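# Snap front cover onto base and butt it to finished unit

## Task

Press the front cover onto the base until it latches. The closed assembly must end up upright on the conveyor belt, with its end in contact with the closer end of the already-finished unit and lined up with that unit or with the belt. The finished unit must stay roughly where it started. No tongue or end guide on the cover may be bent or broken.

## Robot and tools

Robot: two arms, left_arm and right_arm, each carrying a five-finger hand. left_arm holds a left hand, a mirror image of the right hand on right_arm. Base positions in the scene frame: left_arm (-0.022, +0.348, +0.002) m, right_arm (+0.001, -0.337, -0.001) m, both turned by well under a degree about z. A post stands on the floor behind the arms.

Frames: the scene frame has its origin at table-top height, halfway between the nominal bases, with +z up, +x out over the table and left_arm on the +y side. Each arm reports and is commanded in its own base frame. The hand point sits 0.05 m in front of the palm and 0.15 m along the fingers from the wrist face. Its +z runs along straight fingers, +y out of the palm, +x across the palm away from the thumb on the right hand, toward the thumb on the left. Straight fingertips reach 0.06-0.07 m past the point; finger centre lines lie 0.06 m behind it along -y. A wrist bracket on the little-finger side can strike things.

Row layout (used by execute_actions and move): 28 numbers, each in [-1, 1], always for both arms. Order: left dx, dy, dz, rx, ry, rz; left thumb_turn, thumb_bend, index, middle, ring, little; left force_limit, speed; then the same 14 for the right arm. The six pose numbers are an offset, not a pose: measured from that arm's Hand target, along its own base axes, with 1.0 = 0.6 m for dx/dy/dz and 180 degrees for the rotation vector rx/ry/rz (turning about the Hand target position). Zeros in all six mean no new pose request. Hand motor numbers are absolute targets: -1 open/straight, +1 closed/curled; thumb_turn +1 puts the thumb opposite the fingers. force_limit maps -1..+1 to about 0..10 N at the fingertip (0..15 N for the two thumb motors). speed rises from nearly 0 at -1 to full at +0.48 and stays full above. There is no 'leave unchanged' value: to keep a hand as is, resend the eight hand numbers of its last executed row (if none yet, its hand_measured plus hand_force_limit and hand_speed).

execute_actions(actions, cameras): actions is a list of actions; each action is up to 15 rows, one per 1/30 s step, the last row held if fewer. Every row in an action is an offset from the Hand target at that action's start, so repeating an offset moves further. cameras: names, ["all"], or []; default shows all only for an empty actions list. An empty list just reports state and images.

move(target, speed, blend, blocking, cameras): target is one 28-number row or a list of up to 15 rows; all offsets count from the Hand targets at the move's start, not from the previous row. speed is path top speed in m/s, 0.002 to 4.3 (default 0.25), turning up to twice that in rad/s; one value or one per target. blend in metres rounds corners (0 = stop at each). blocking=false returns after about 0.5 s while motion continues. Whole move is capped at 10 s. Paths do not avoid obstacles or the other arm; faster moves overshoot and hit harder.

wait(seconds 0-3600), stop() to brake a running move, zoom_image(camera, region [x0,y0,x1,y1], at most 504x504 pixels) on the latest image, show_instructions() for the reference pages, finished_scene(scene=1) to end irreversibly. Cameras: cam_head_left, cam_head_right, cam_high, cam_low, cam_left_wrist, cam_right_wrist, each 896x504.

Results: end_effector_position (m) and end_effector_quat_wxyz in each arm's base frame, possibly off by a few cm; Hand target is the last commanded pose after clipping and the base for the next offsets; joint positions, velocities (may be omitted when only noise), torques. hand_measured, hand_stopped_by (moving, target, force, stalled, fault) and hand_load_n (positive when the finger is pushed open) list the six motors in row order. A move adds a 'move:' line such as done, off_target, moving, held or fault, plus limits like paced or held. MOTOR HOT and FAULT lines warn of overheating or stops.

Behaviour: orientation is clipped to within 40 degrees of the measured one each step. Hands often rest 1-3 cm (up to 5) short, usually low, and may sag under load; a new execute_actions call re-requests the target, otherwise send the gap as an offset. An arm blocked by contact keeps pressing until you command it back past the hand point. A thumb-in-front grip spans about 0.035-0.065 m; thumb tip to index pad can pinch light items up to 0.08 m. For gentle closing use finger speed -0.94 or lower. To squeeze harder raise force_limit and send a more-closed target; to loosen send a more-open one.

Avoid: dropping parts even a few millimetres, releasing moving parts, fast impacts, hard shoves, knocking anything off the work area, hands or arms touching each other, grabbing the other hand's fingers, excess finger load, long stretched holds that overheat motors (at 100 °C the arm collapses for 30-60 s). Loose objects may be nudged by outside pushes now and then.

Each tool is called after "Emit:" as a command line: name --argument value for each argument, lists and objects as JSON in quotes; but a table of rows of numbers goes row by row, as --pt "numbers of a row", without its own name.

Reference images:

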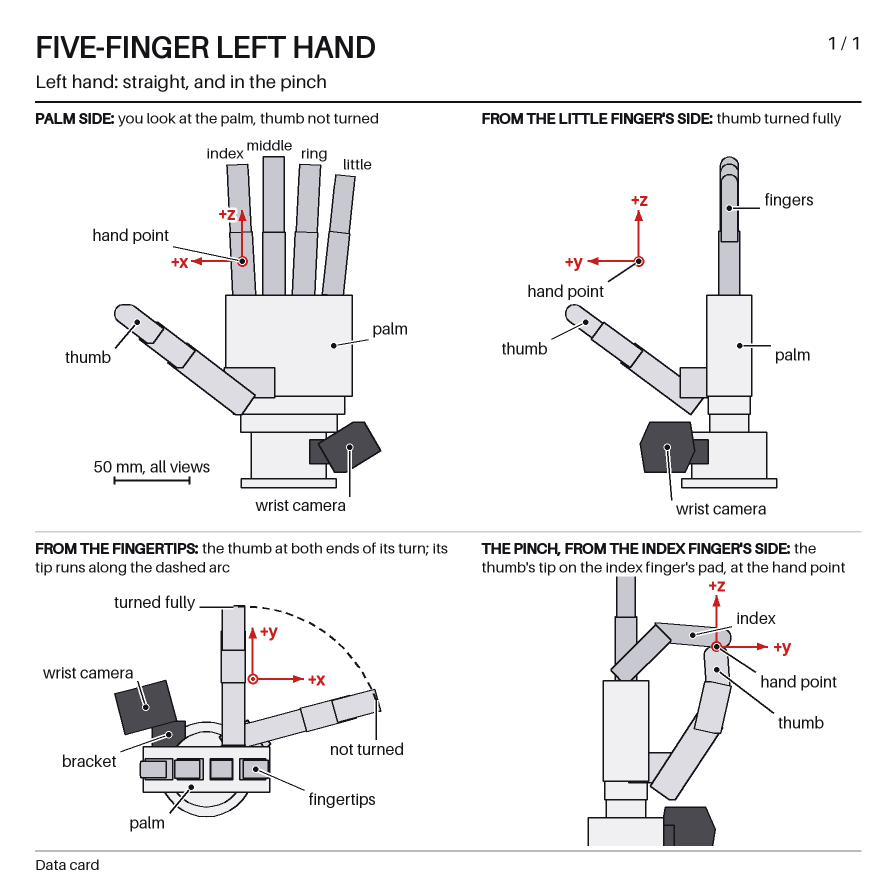

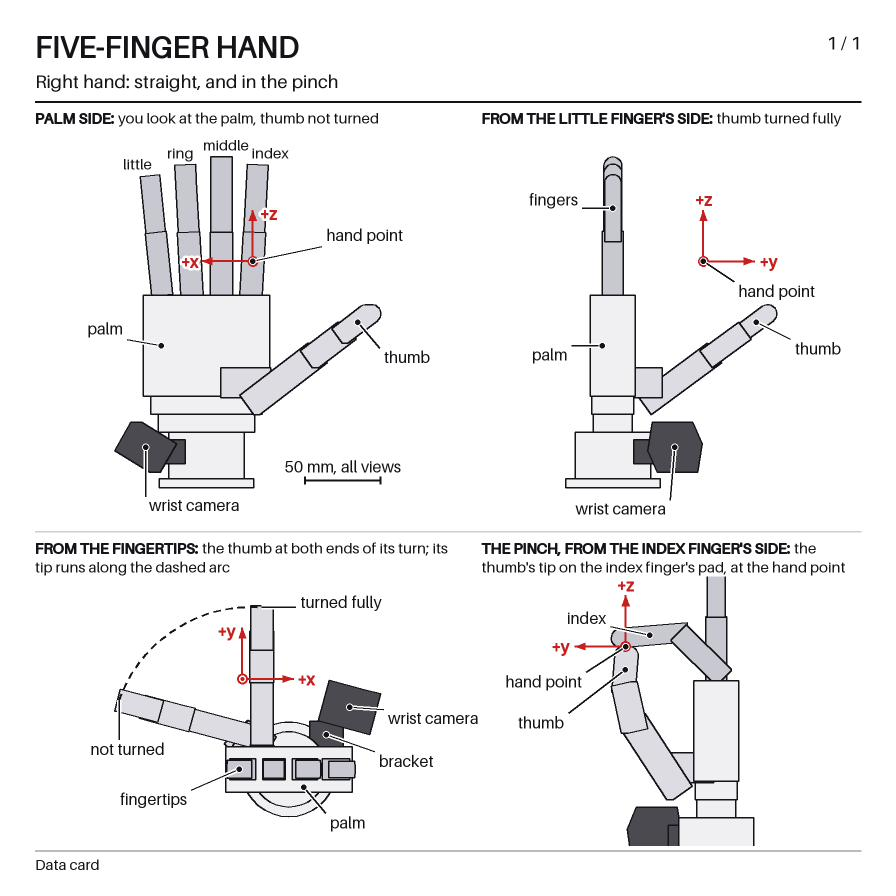

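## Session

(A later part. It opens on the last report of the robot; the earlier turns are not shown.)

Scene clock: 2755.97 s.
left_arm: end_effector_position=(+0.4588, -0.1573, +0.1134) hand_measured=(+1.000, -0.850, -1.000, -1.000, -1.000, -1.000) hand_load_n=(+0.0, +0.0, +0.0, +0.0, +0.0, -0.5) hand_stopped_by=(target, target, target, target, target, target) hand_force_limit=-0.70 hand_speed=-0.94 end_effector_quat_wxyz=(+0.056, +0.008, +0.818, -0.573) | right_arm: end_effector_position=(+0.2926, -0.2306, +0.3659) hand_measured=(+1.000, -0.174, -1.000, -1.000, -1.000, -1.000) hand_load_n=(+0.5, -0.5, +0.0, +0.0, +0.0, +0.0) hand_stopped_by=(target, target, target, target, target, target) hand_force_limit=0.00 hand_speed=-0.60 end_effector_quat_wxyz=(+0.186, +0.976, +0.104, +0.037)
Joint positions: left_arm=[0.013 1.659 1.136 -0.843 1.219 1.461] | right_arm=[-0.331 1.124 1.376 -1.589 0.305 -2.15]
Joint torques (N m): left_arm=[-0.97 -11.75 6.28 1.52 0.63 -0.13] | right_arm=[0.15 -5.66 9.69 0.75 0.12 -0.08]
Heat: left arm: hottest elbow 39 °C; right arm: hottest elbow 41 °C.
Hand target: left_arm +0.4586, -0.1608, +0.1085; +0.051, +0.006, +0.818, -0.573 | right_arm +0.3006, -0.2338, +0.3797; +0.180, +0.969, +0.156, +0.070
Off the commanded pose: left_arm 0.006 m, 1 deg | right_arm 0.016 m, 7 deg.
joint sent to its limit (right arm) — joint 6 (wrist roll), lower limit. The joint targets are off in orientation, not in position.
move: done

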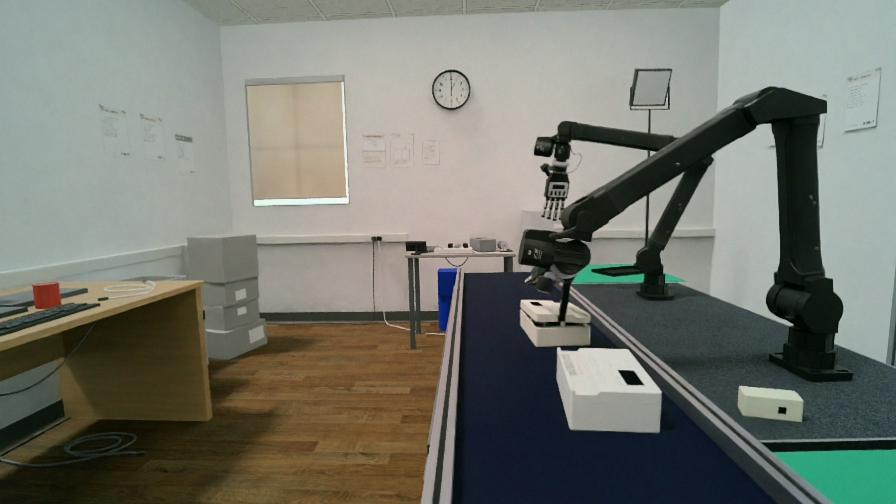

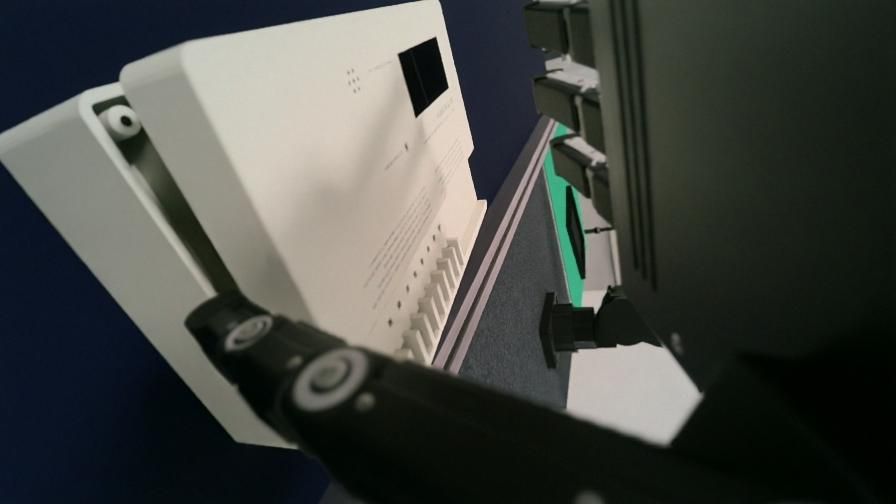

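Emit:
move --target '[0,0,0,0,0,0,1,-0.7,-1,-1,-1,-1,-0.7,-0.94,0,0,0,0,0,0,1,-0.17,-1,-1,-1,-1,0.0,-0.6]' --cameras '["cam_low","cam_left_wrist"]'

Emit:
zoom_image --camera "cam_low" --region '[510, 280, 600, 350]'

Scene clock: 2759.40 s.
left_arm: end_effector_position=(+0.4588, -0.1573, +0.1134) hand_measured=(+1.000, -0.700, -1.000, -1.000, -1.000, -1.000) hand_load_n=(+0.0, +0.0, +0.0, +0.0, +0.0, +0.0) hand_stopped_by=(target, target, target, target, target, target) hand_force_limit=-0.70 hand_speed=-0.94 end_effector_quat_wxyz=(+0.056, +0.008, +0.818, -0.573) | right_arm: end_effector_position=(+0.2926, -0.2306, +0.3659) hand_measured=(+1.000, -0.174, -1.000, -1.000, -1.000, -1.000) hand_load_n=(+0.0, +0.0, +0.0, +0.0, +0.0, +0.0) hand_stopped_by=(target, target, target, target, target, target) hand_force_limit=0.00 hand_speed=-0.60 end_effector_quat_wxyz=(+0.186, +0.976, +0.104, +0.037)
Joint positions: left_arm=[0.013 1.659 1.136 -0.843 1.219 1.461] | right_arm=[-0.331 1.124 1.376 -1.589 0.305 -2.15]
Joint torques (N m): left_arm=[-0.85 -11.46 6.27 1.54 0.62 -0.13] | right_arm=[0.15 -5.66 9.69 0.75 0.12 -0.08]
Heat: left arm: hottest elbow 39 °C; right arm: hottest elbow 41 °C.
Hand target: left_arm +0.4586, -0.1608, +0.1085; +0.051, +0.006, +0.818, -0.573 | right_arm +0.3006, -0.2338, +0.3797; +0.180, +0.969, +0.156, +0.070
Off the commanded pose: left_arm 0.006 m, 1 deg | right_arm 0.016 m, 7 deg.
joint sent to its limit (right arm) — joint 6 (wrist roll), lower limit. The joint targets are off in orientation, not in position.
move: done

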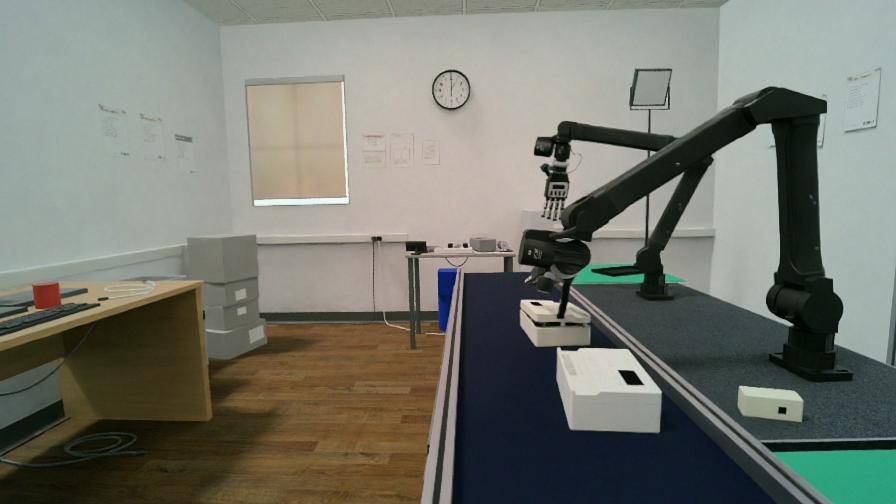

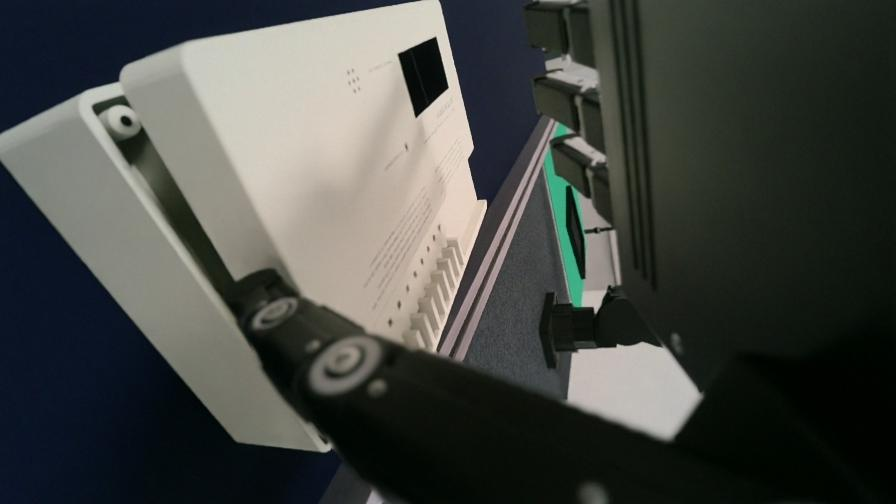

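Scaled by 5.600 from the camera's image (finer frame: 1280x720).

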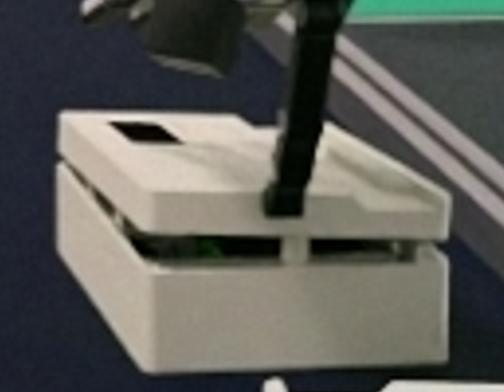

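Emit:
move --pt "0 0 0 0 0 0 1 -0.85 -1 -1 -1 -1 -0.7 -0.94 0 0 0 0 0 0 1 -0.17 -1 -1 -1 -1 0.0 -0.6" --pt "0 -0.01 0 0 0 0 1 -0.85 -1 -1 -1 -1 -0.7 -0.94 0 0 0 0 0 0 1 -0.17 -1 -1 -1 -1 0.0 -0.6" --speed 0.02 --cameras '["cam_left_wrist","cam_low"]'

Emit:
zoom_image --camera "cam_low" --region '[510, 280, 600, 350]'

Scene clock: 2765.93 s.
left_arm: end_effector_position=(+0.4589, -0.1632, +0.1115) hand_measured=(+1.000, -0.850, -1.000, -1.000, -1.000, -1.000) hand_load_n=(+0.0, +0.0, +0.0, +0.0, +0.0, +0.0) hand_stopped_by=(target, target, target, target, target, target) hand_force_limit=-0.70 hand_speed=-0.94 end_effector_quat_wxyz=(+0.055, +0.007, +0.817, -0.573) | right_arm: end_effector_position=(+0.2926, -0.2306, +0.3659) hand_measured=(+1.000, -0.174, -1.000, -1.000, -1.000, -1.000) hand_load_n=(+0.0, +0.0, +0.0, +0.0, +0.0, +0.0) hand_stopped_by=(target, target, target, target, target, target) hand_force_limit=0.00 hand_speed=-0.60 end_effector_quat_wxyz=(+0.186, +0.976, +0.104, +0.037)
Joint positions: left_arm=[0.001 1.659 1.128 -0.806 1.218 1.426] | right_arm=[-0.331 1.124 1.376 -1.589 0.305 -2.15]
Joint torques (N m): left_arm=[-0.73 -11.81 6.37 1.54 0.57 -0.11] | right_arm=[0.21 -5.66 9.69 0.75 0.12 -0.08]
Heat: left arm: hottest elbow 39 °C; right arm: hottest elbow 41 °C.
Hand target: left_arm +0.4586, -0.1667, +0.1085; +0.052, +0.006, +0.818, -0.573 | right_arm +0.3006, -0.2338, +0.3797; +0.180, +0.969, +0.156, +0.070
Off the commanded pose: left_arm 0.005 m, 0 deg | right_arm 0.016 m, 7 deg.
joint sent to its limit (right arm) — joint 6 (wrist roll), lower limit. The joint targets are off in orientation, not in position.
move: done
Images, in order (width x height): cam_low 896x504, cam_left_wrist 896x504.

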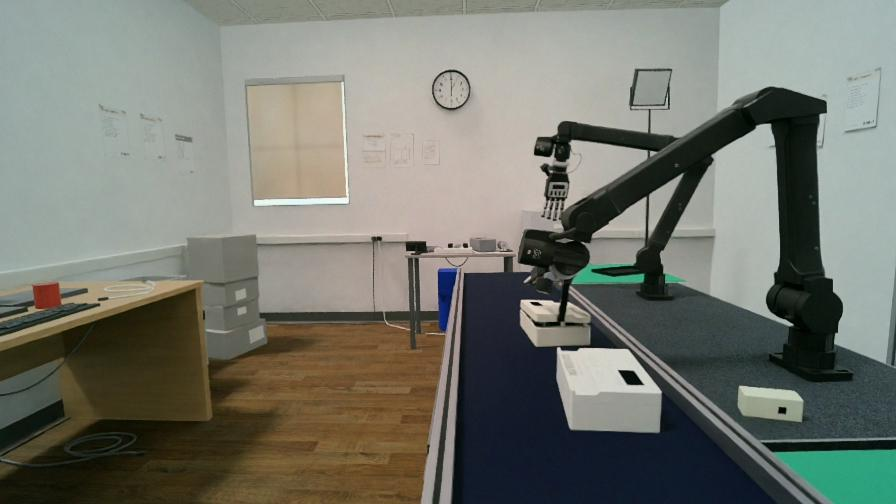

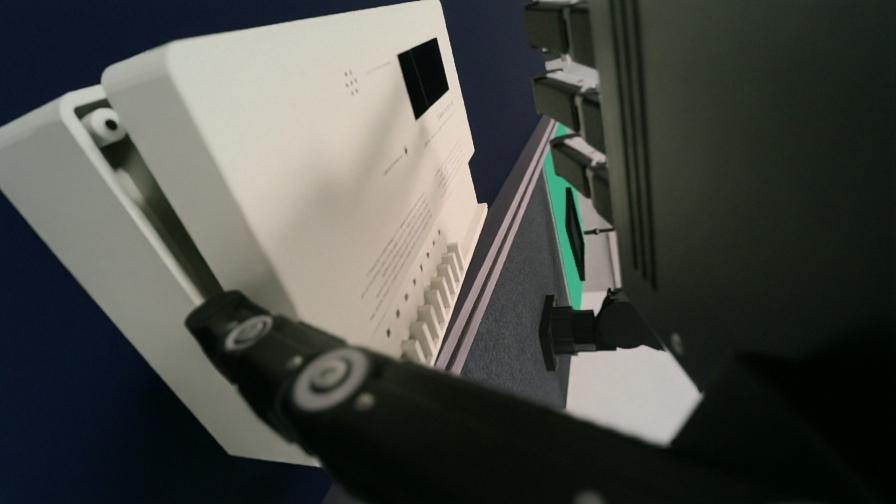

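Scaled by 5.600 from the camera's image (finer frame: 1280x720).

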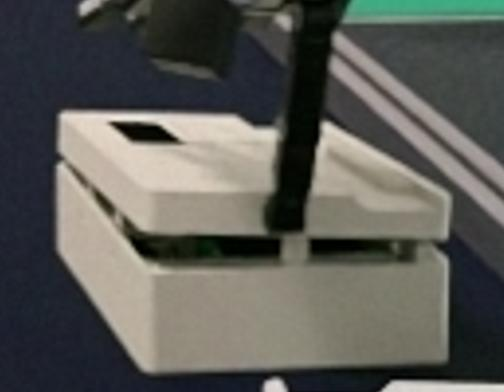

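Emit:
move --target '[0,-0.007,0,0,0,0,1,-0.85,-1,-1,-1,-1,-0.7,-0.94,0,0,0,0,0,0,1,-0.17,-1,-1,-1,-1,0.0,-0.6]' --speed 0.02 --cameras '["cam_left_wrist","cam_low"]'

Emit:
zoom_image --camera "cam_low" --region '[510, 280, 600, 350]'

Scene clock: 2768.70 s.
left_arm: end_effector_position=(+0.4587, -0.1675, +0.1100) hand_measured=(+1.000, -0.850, -1.000, -1.000, -1.000, -1.000) hand_load_n=(+0.0, -0.5, +0.0, +0.0, +0.0, +0.0) hand_stopped_by=(target, target, target, target, target, target) hand_force_limit=-0.70 hand_speed=-0.94 end_effector_quat_wxyz=(+0.053, +0.006, +0.818, -0.573) | right_arm: end_effector_position=(+0.2926, -0.2306, +0.3659) hand_measured=(+1.000, -0.174, -1.000, -1.000, -1.000, -1.000) hand_load_n=(+0.0, +0.0, +0.0, -0.5, +0.0, +0.0) hand_stopped_by=(target, target, target, target, target, target) hand_force_limit=0.00 hand_speed=-0.60 end_effector_quat_wxyz=(+0.186, +0.976, +0.104, +0.037)
Joint positions: left_arm=[-0.008 1.659 1.122 -0.78 1.216 1.401] | right_arm=[-0.331 1.124 1.376 -1.589 0.305 -2.15]
Joint torques (N m): left_arm=[-0.73 -12.16 6.43 1.52 0.56 -0.13] | right_arm=[0.15 -5.66 9.69 0.75 0.12 -0.08]
Heat: left arm: hottest elbow 38 °C; right arm: hottest elbow 41 °C.
Hand target: left_arm +0.4587, -0.1710, +0.1085; +0.052, +0.006, +0.818, -0.573 | right_arm +0.3006, -0.2338, +0.3797; +0.180, +0.969, +0.156, +0.070
Off the commanded pose: left_arm 0.004 m, 0 deg | right_arm 0.016 m, 7 deg.
joint sent to its limit (right arm) — joint 6 (wrist roll), lower limit. The joint targets are off in orientation, not in position.
move: done
Images, in order (width x height): cam_low 896x504, cam_left_wrist 896x504.

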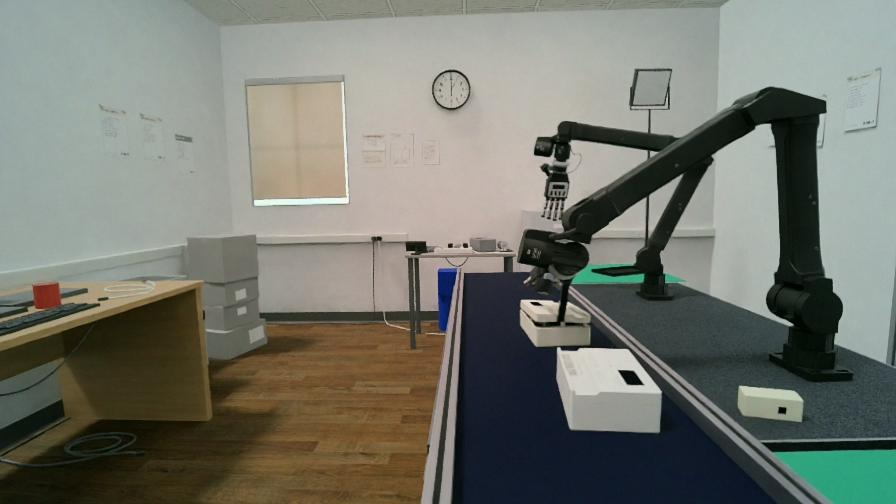

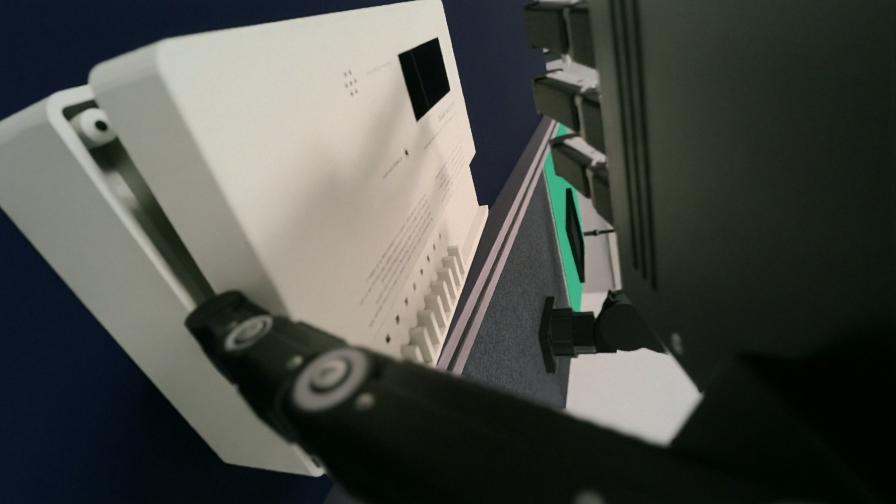

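Scaled by 5.600 from the camera's image (finer frame: 1280x720).

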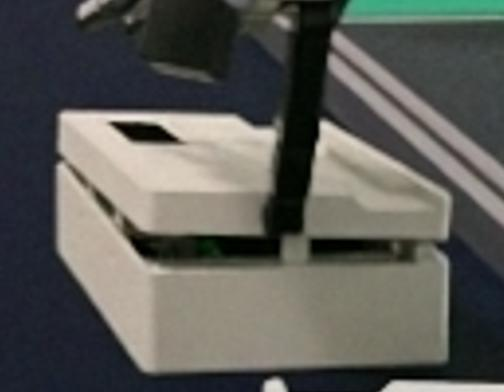

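Emit:
move --target '[0,-0.007,0.003,0,0,0,1,-0.85,-1,-1,-1,-1,-0.7,-0.94,0,0,0,0,0,0,1,-0.17,-1,-1,-1,-1,0.0,-0.6]' --speed 0.02 --cameras '["cam_low"]'

Emit:
zoom_image --camera "cam_low" --region '[510, 280, 600, 350]'

Scene clock: 2771.67 s.
left_arm: end_effector_position=(+0.4590, -0.1709, +0.1092) hand_measured=(+1.000, -0.850, -1.000, -1.000, -1.000, -1.000) hand_load_n=(+0.0, +1.0, +0.0, +0.0, +0.0, +0.0) hand_stopped_by=(target, target, target, target, target, target) hand_force_limit=-0.70 hand_speed=-0.94 end_effector_quat_wxyz=(+0.051, +0.004, +0.818, -0.573) | right_arm: end_effector_position=(+0.2926, -0.2306, +0.3659) hand_measured=(+1.000, -0.174, -1.000, -1.000, -1.000, -1.000) hand_load_n=(+0.0, +0.0, +0.0, +0.0, +0.0, +0.0) hand_stopped_by=(target, target, target, target, target, target) hand_force_limit=0.00 hand_speed=-0.60 end_effector_quat_wxyz=(+0.186, +0.976, +0.104, +0.037)
Joint positions: left_arm=[-0.016 1.659 1.119 -0.76 1.211 1.377] | right_arm=[-0.331 1.124 1.376 -1.589 0.305 -2.15]
Joint torques (N m): left_arm=[-0.67 -12.22 6.56 1.59 0.63 -0.14] | right_arm=[0.15 -5.66 9.69 0.75 0.12 -0.08]
Heat: left arm: hottest elbow 38 °C; right arm: hottest elbow 41 °C.
Hand target: left_arm +0.4586, -0.1752, +0.1102; +0.051, +0.006, +0.818, -0.573 | right_arm +0.3006, -0.2338, +0.3797; +0.180, +0.969, +0.156, +0.070
Off the commanded pose: left_arm 0.005 m, 0 deg | right_arm 0.016 m, 7 deg.
joint sent to its limit (right arm) — joint 6 (wrist roll), lower limit. The joint targets are off in orientation, not in position.
move: done

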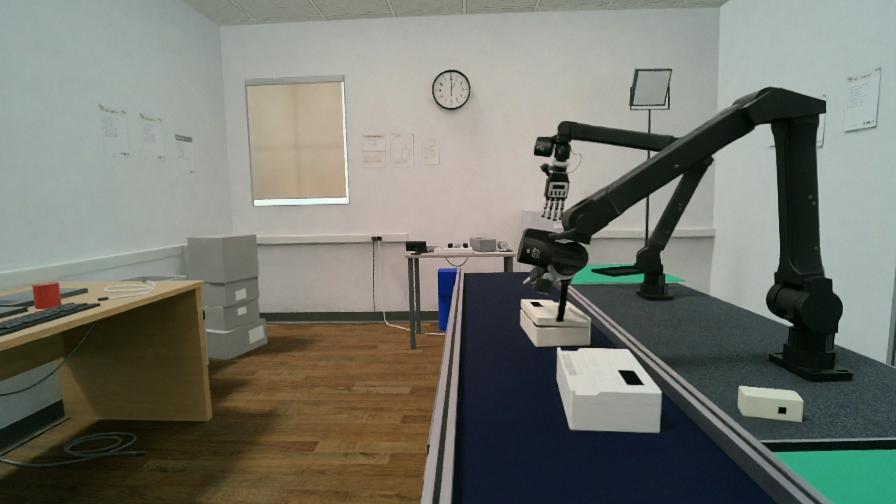

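Scaled by 5.600 from the camera's image (finer frame: 1280x720).

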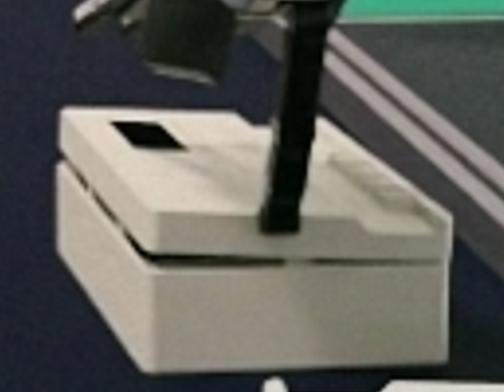

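Emit:
zoom_image --camera "cam_low" --region '[515, 290, 595, 350]'

Emit:
execute_actions --actions '[]' --cameras '["cam_left_wrist","cam_high","cam_head_left"]'

Emit:
zoom_image --camera "cam_left_wrist" --region '[0, 0, 400, 504]'

Emit:
zoom_image --camera "cam_high" --region '[400, 240, 500, 350]'

Scaled by 6.300 from the camera's image (finer frame: 1280x720).

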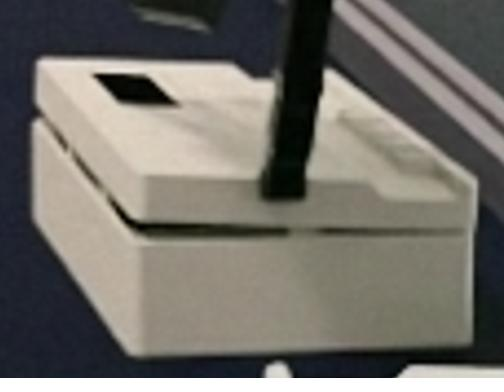

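Scene clock: 2774.30 s.
left_arm: end_effector_position=(+0.4590, -0.1709, +0.1092) hand_measured=(+1.000, -0.850, -1.000, -1.000, -1.000, -1.000) hand_load_n=(+0.0, +0.5, +0.0, +0.0, +0.0, +0.0) hand_stopped_by=(target, target, target, target, target, target) hand_force_limit=-0.70 hand_speed=-0.94 end_effector_quat_wxyz=(+0.051, +0.004, +0.818, -0.573) | right_arm: end_effector_position=(+0.2926, -0.2306, +0.3659) hand_measured=(+1.000, -0.174, -1.000, -1.000, -1.000, -1.000) hand_load_n=(+0.0, -0.5, +0.0, +0.0, +0.0, +0.0) hand_stopped_by=(target, target, target, target, target, target) hand_force_limit=0.00 hand_speed=-0.60 end_effector_quat_wxyz=(+0.186, +0.976, +0.104, +0.037)
Joint positions: left_arm=[-0.016 1.659 1.119 -0.76 1.211 1.377] | right_arm=[-0.331 1.124 1.376 -1.589 0.305 -2.15]
Joint velocities: within noise
Joint torques (N m): left_arm=[-0.73 -12.16 6.27 1.57 0.63 -0.14] | right_arm=[0.15 -5.66 9.69 0.75 0.12 -0.08]
Heat: left arm: hottest elbow 38 °C; right arm: hottest elbow 41 °C.
Hand target: left_arm +0.4586, -0.1752, +0.1102; +0.051, +0.006, +0.818, -0.573 | right_arm +0.3006, -0.2338, +0.3797; +0.180, +0.969, +0.156, +0.070
Off the commanded pose: left_arm 0.004 m, 0 deg | right_arm 0.016 m, 7 deg.
Images, in order (width x height): cam_head_left 896x504, cam_high 896x504, cam_left_wrist 896x504.

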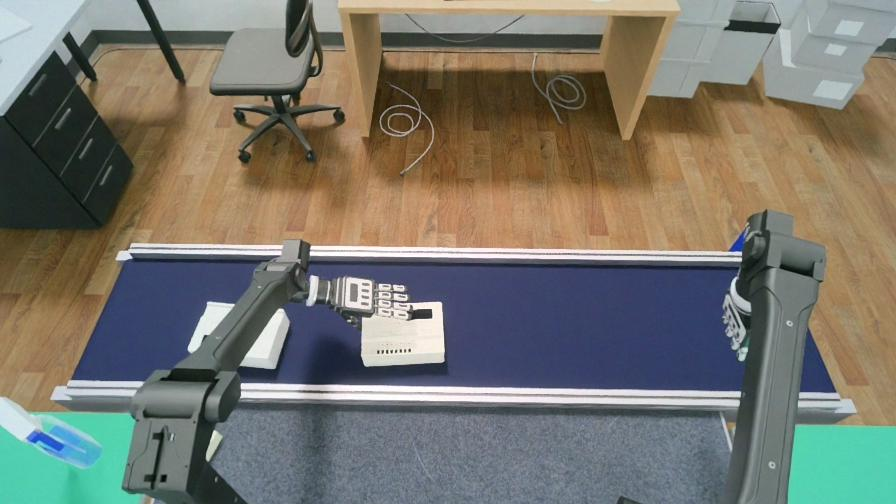

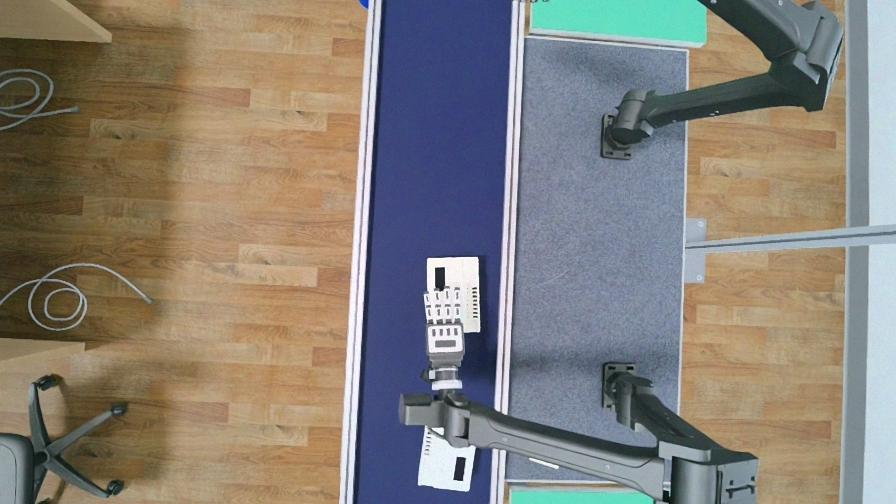

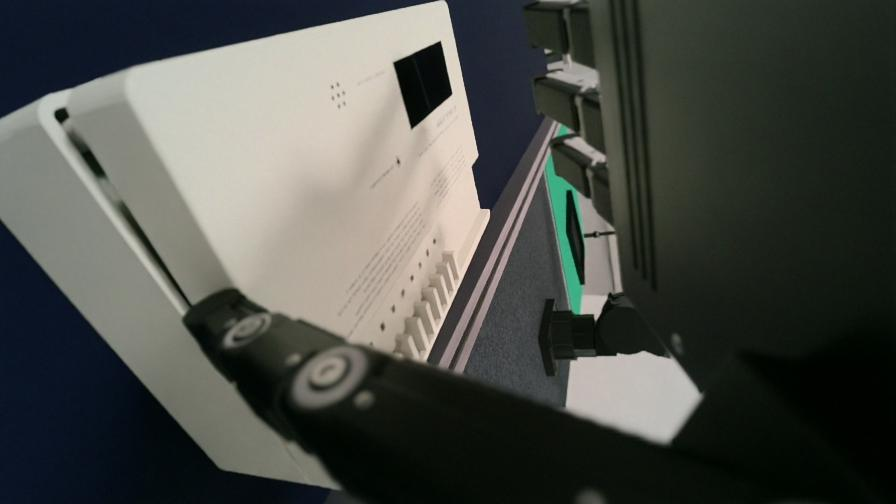

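Scaled by 1.000.

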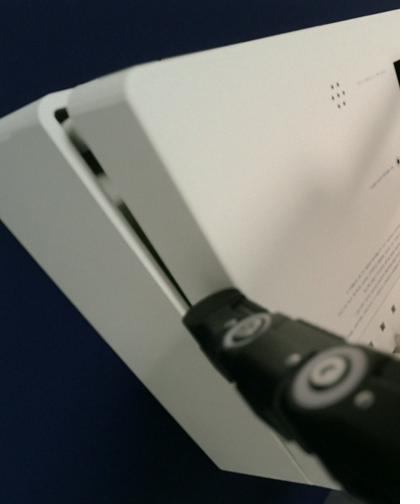

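Scaled by 4.582 from the camera's image (finer frame: 1280x720).

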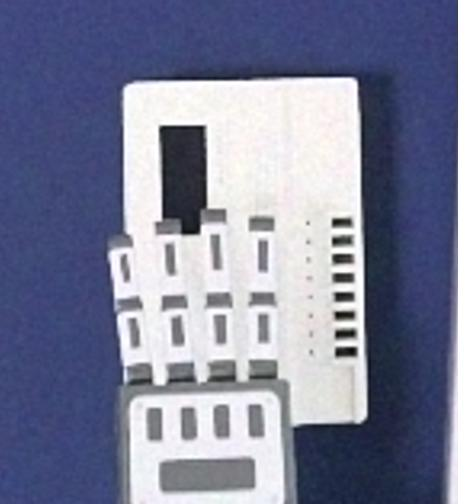

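Emit:
move --pt "0 0.04 0.01 0 0 0 1 -0.85 -1 -1 -1 -1 -0.7 -0.94 0 0 0 0 0 0 1 -0.17 -1 -1 -1 -1 0.0 -0.6" --pt "0.12 0.04 0.03 0 0 0 1 -0.85 -1 -1 -1 -1 -0.7 -0.94 0 0 0 0 0 0 1 -0.17 -1 -1 -1 -1 0.0 -0.6" --speed 0.08 --blend 0.01 --cameras '["cam_left_wrist","cam_low"]'

Emit:
zoom_image --camera "cam_low" --region '[515, 290, 595, 350]'

Scene clock: 2781.37 s.
left_arm: end_effector_position=(+0.5160, -0.1513, +0.1187) hand_measured=(+1.000, -0.850, -1.000, -1.000, -1.000, -1.000) hand_load_n=(+0.0, +0.0, +0.0, +0.0, +0.0, +0.0) hand_stopped_by=(target, target, target, target, target, target) hand_force_limit=-0.70 hand_speed=-0.94 end_effector_quat_wxyz=(+0.039, -0.007, +0.819, -0.572) | right_arm: end_effector_position=(+0.2926, -0.2306, +0.3659) hand_measured=(+1.000, -0.174, -1.000, -1.000, -1.000, -1.000) hand_load_n=(+0.0, +0.0, +0.0, +0.0, +0.0, +0.0) hand_stopped_by=(target, target, target, target, target, target) hand_force_limit=0.00 hand_speed=-0.60 end_effector_quat_wxyz=(+0.186, +0.976, +0.104, +0.037)
Joint positions: left_arm=[0.023 1.806 1.356 -0.973 1.217 1.474] | right_arm=[-0.331 1.124 1.376 -1.589 0.305 -2.15]
Joint torques (N m): left_arm=[-0.32 -13.57 9.83 0.27 0.85 0.17] | right_arm=[0.15 -5.66 9.69 0.75 0.12 -0.08]
Heat: left arm: hottest elbow 38 °C; right arm: hottest elbow 41 °C.
Hand target: left_arm +0.5306, -0.1512, +0.1283; +0.051, +0.006, +0.818, -0.573 | right_arm +0.3006, -0.2338, +0.3797; +0.180, +0.969, +0.156, +0.070
Off the commanded pose: left_arm 0.017 m, 2 deg | right_arm 0.016 m, 7 deg.
joint sent to its limit (right arm) — joint 6 (wrist roll), lower limit. The joint targets are off in orientation, not in position.
move: off_target (left_arm)
Images, in order (width x height): cam_low 896x504, cam_left_wrist 896x504.

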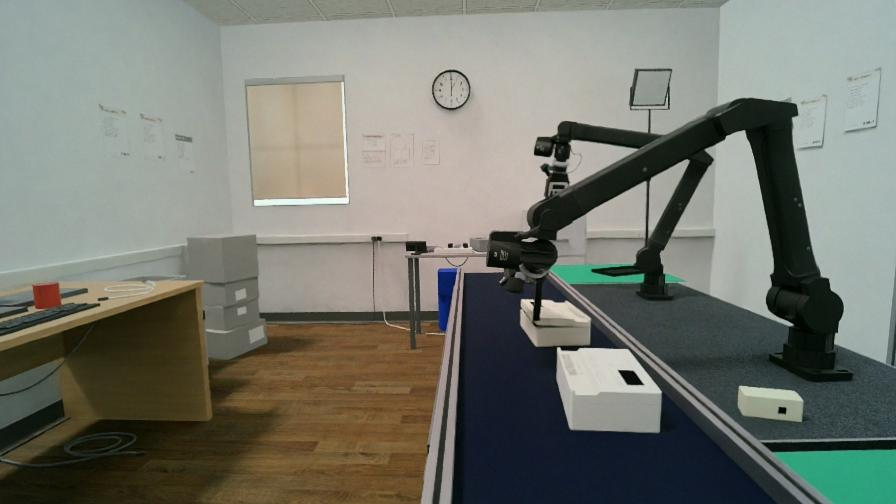

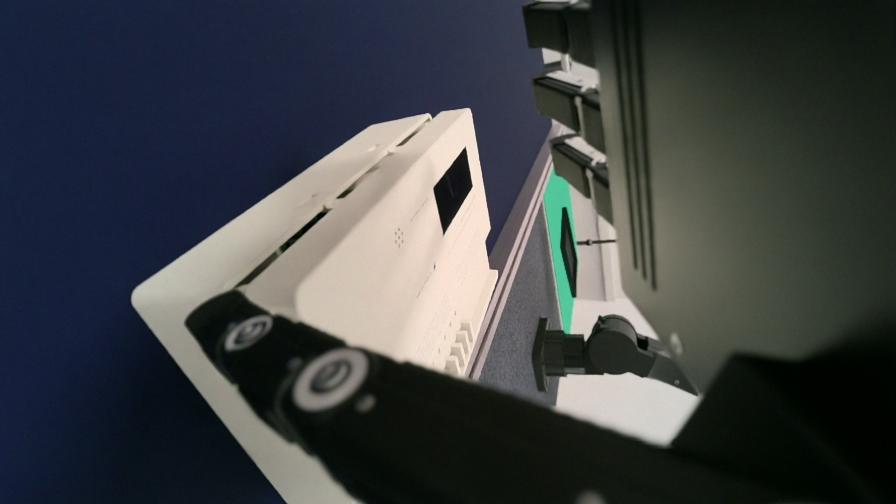

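Scaled by 6.300 from the camera's image (finer frame: 1280x720).

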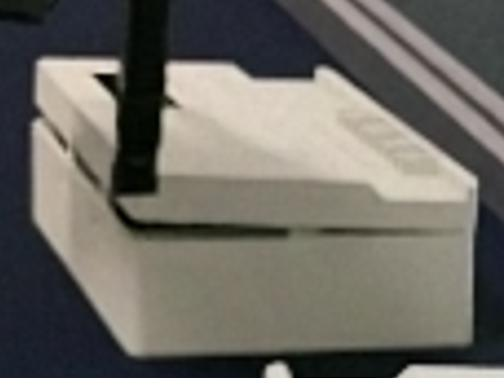

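Emit:
zoom_image --camera "cam_left_wrist" --region '[130, 80, 500, 360]'

Emit:
zoom_image --camera "cam_left_wrist" --region '[220, 100, 450, 300]'

Scaled by 1.362 from the camera's image (finer frame: 1280x720).

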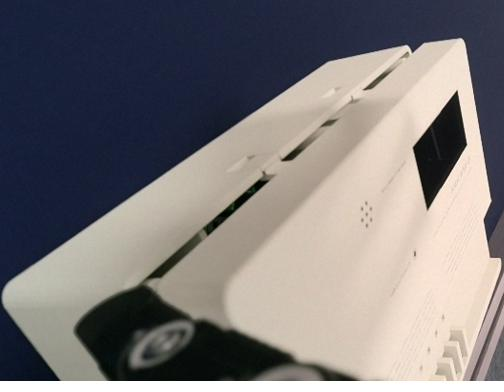

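Scaled by 2.191 from the camera's image (finer frame: 1280x720).

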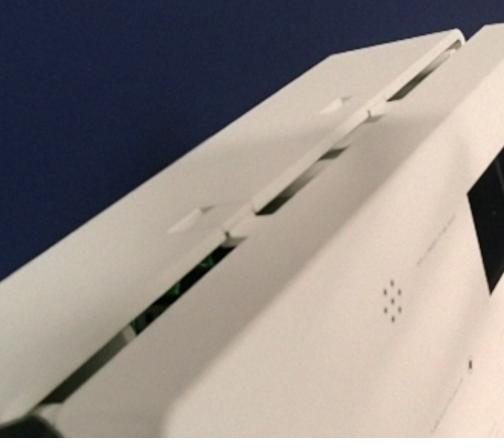

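Emit:
zoom_image --camera "cam_low" --region '[560, 300, 600, 350]'

Emit:
execute_actions --actions '[]' --cameras '["cam_head_left","cam_head_right"]'

Emit:
zoom_image --camera "cam_head_left" --region '[350, 290, 460, 380]'

Emit:
zoom_image --camera "cam_head_right" --region '[350, 290, 460, 380]'

Scaled by 10.080 from the camera's image (finer frame: 1280x720).

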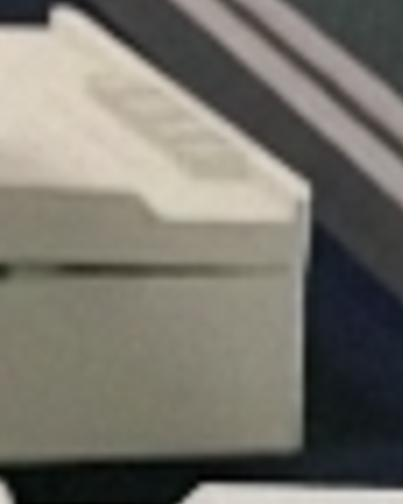

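Scene clock: 2804.10 s.
left_arm: end_effector_position=(+0.5160, -0.1512, +0.1187) hand_measured=(+1.000, -0.850, -1.000, -1.000, -1.000, -1.000) hand_load_n=(+0.0, +0.0, +0.0, +0.0, +0.0, +0.0) hand_stopped_by=(target, target, target, target, target, target) hand_force_limit=-0.70 hand_speed=-0.94 end_effector_quat_wxyz=(+0.039, -0.007, +0.819, -0.572) | right_arm: end_effector_position=(+0.2926, -0.2306, +0.3659) hand_measured=(+1.000, -0.174, -1.000, -1.000, -1.000, -1.000) hand_load_n=(+0.0, +0.0, +0.0, +0.0, +0.0, +0.0) hand_stopped_by=(target, target, target, target, target, target) hand_force_limit=0.00 hand_speed=-0.60 end_effector_quat_wxyz=(+0.186, +0.976, +0.104, +0.037)
Joint positions: left_arm=[0.023 1.806 1.356 -0.973 1.217 1.475] | right_arm=[-0.331 1.124 1.376 -1.589 0.305 -2.15]
Joint velocities: within noise
Joint torques (N m): left_arm=[-0.5 -13.74 9.85 0.44 0.81 0.15] | right_arm=[0.15 -5.66 9.69 0.75 0.12 -0.08]
Heat: left arm: hottest elbow 41 °C; right arm: hottest elbow 41 °C.
Hand target: left_arm +0.5306, -0.1512, +0.1283; +0.051, +0.006, +0.818, -0.573 | right_arm +0.3006, -0.2338, +0.3797; +0.180, +0.969, +0.156, +0.070
Off the commanded pose: left_arm 0.017 m, 2 deg | right_arm 0.016 m, 7 deg.
Images, in order (width x height): cam_head_left 896x504, cam_head_right 896x504.

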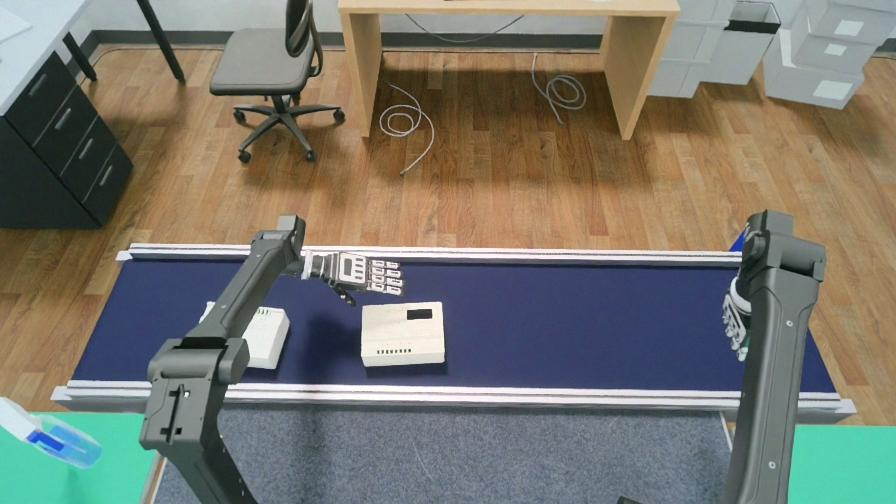

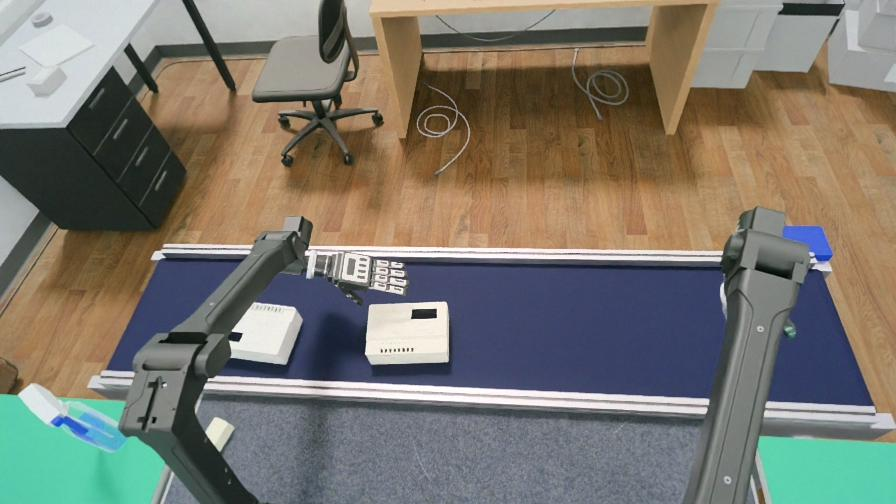

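Scaled by 4.582 from the camera's image (finer frame: 1280x720).

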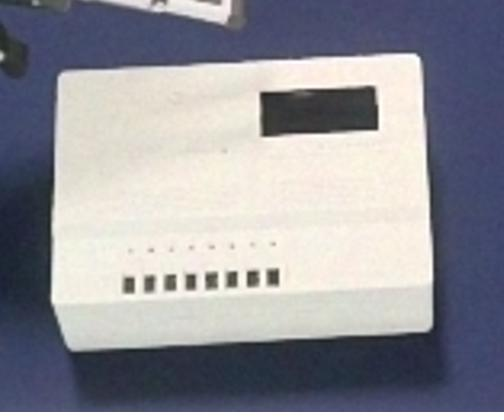

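Scaled by 4.582 from the camera's image (finer frame: 1280x720).

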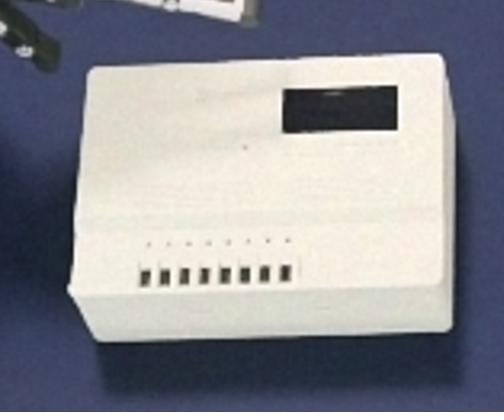

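Emit:
move --pt "0 0.0 0.15 0 0 0 1 -0.85 -1 -1 -1 -1 -0.7 -0.94 0 0 0 0 0 0 1 -0.17 -1 -1 -1 -1 0.0 -0.6" --pt "-0.13 -0.12 0.15 0 0 0 -1 -1 1 1 1 1 0 -0.3 0 0 0 0 0 0 1 -0.17 -1 -1 -1 -1 0.0 -0.6" --speed 0.12 --blend 0.01 --cameras '["cam_left_wrist","cam_low","cam_high","cam_head_right"]'

Scene clock: 2821.20 s.
left_arm: end_effector_position=(+0.4520, -0.2222, +0.2128) hand_measured=(-1.000, -1.000, +1.000, +1.000, +1.000, +1.000) hand_load_n=(+0.0, +0.0, +0.0, +0.0, +0.0, +0.0) hand_stopped_by=(target, target, target, target, target, target) hand_force_limit=0.00 hand_speed=-0.30 end_effector_quat_wxyz=(+0.044, +0.004, +0.819, -0.572) | right_arm: end_effector_position=(+0.2926, -0.2306, +0.3659) hand_measured=(+1.000, -0.174, -1.000, -1.000, -1.000, -1.000) hand_load_n=(+0.0, +0.0, +0.0, +0.0, +0.0, +0.0) hand_stopped_by=(target, target, target, target, target, target) hand_force_limit=0.00 hand_speed=-0.60 end_effector_quat_wxyz=(+0.186, +0.976, +0.104, +0.037)
Joint positions: left_arm=[-0.126 1.515 1.225 -0.783 1.172 1.12] | right_arm=[-0.331 1.124 1.376 -1.589 0.305 -2.15]
Joint torques (N m): left_arm=[-0.5 -12.22 7.38 1.88 0.46 -0.15] | right_arm=[0.15 -5.66 9.69 0.75 0.12 -0.08]
Heat: left arm: hottest elbow 41 °C; right arm: hottest elbow 41 °C.
Hand target: left_arm +0.4526, -0.2232, +0.2183; +0.051, +0.006, +0.818, -0.573 | right_arm +0.3006, -0.2338, +0.3797; +0.180, +0.969, +0.156, +0.070
Off the commanded pose: left_arm 0.006 m, 1 deg | right_arm 0.016 m, 7 deg.
joint sent to its limit (right arm) — joint 6 (wrist roll), lower limit. The joint targets are off in orientation, not in position.
move: done
Images, in order (width x height): cam_head_right 896x504, cam_high 896x504, cam_low 896x504, cam_left_wrist 896x504.

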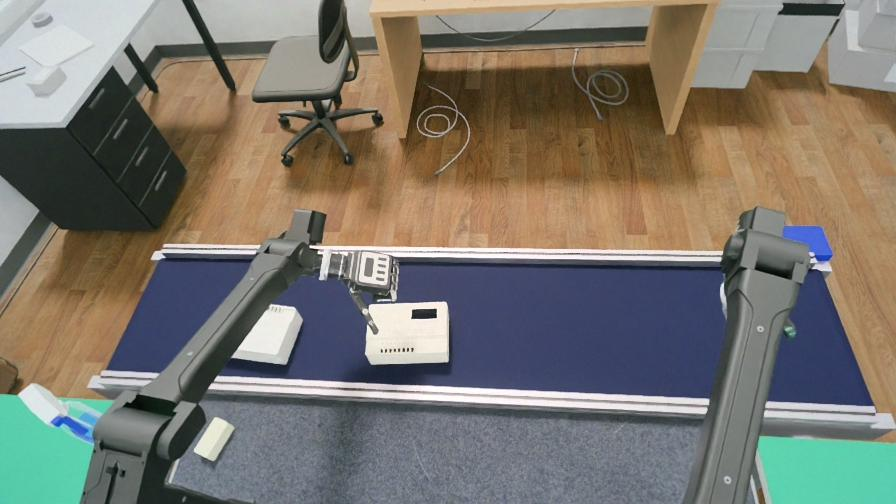

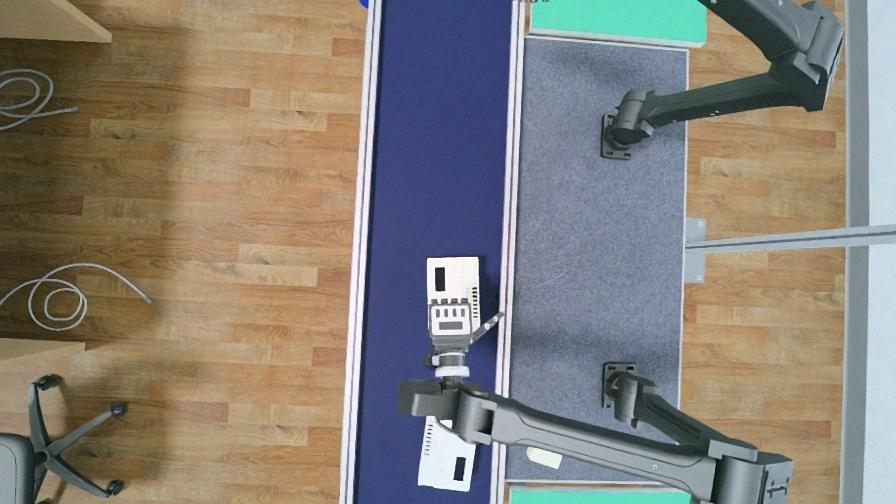

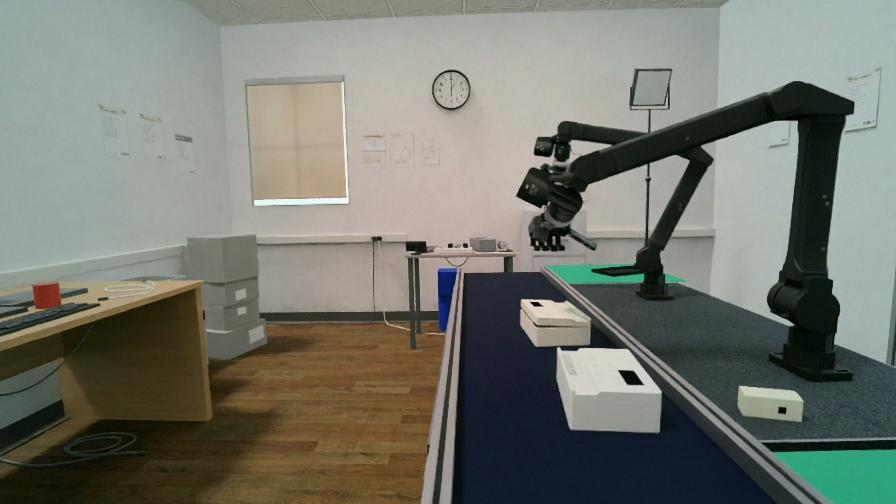

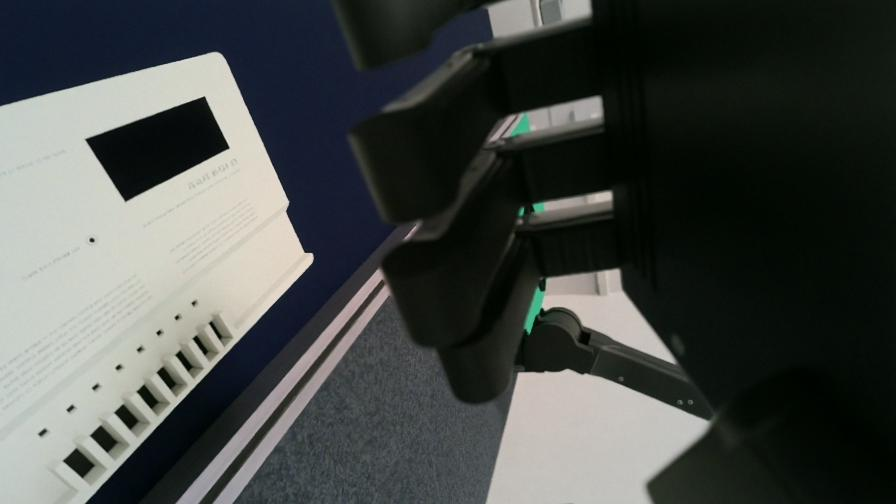

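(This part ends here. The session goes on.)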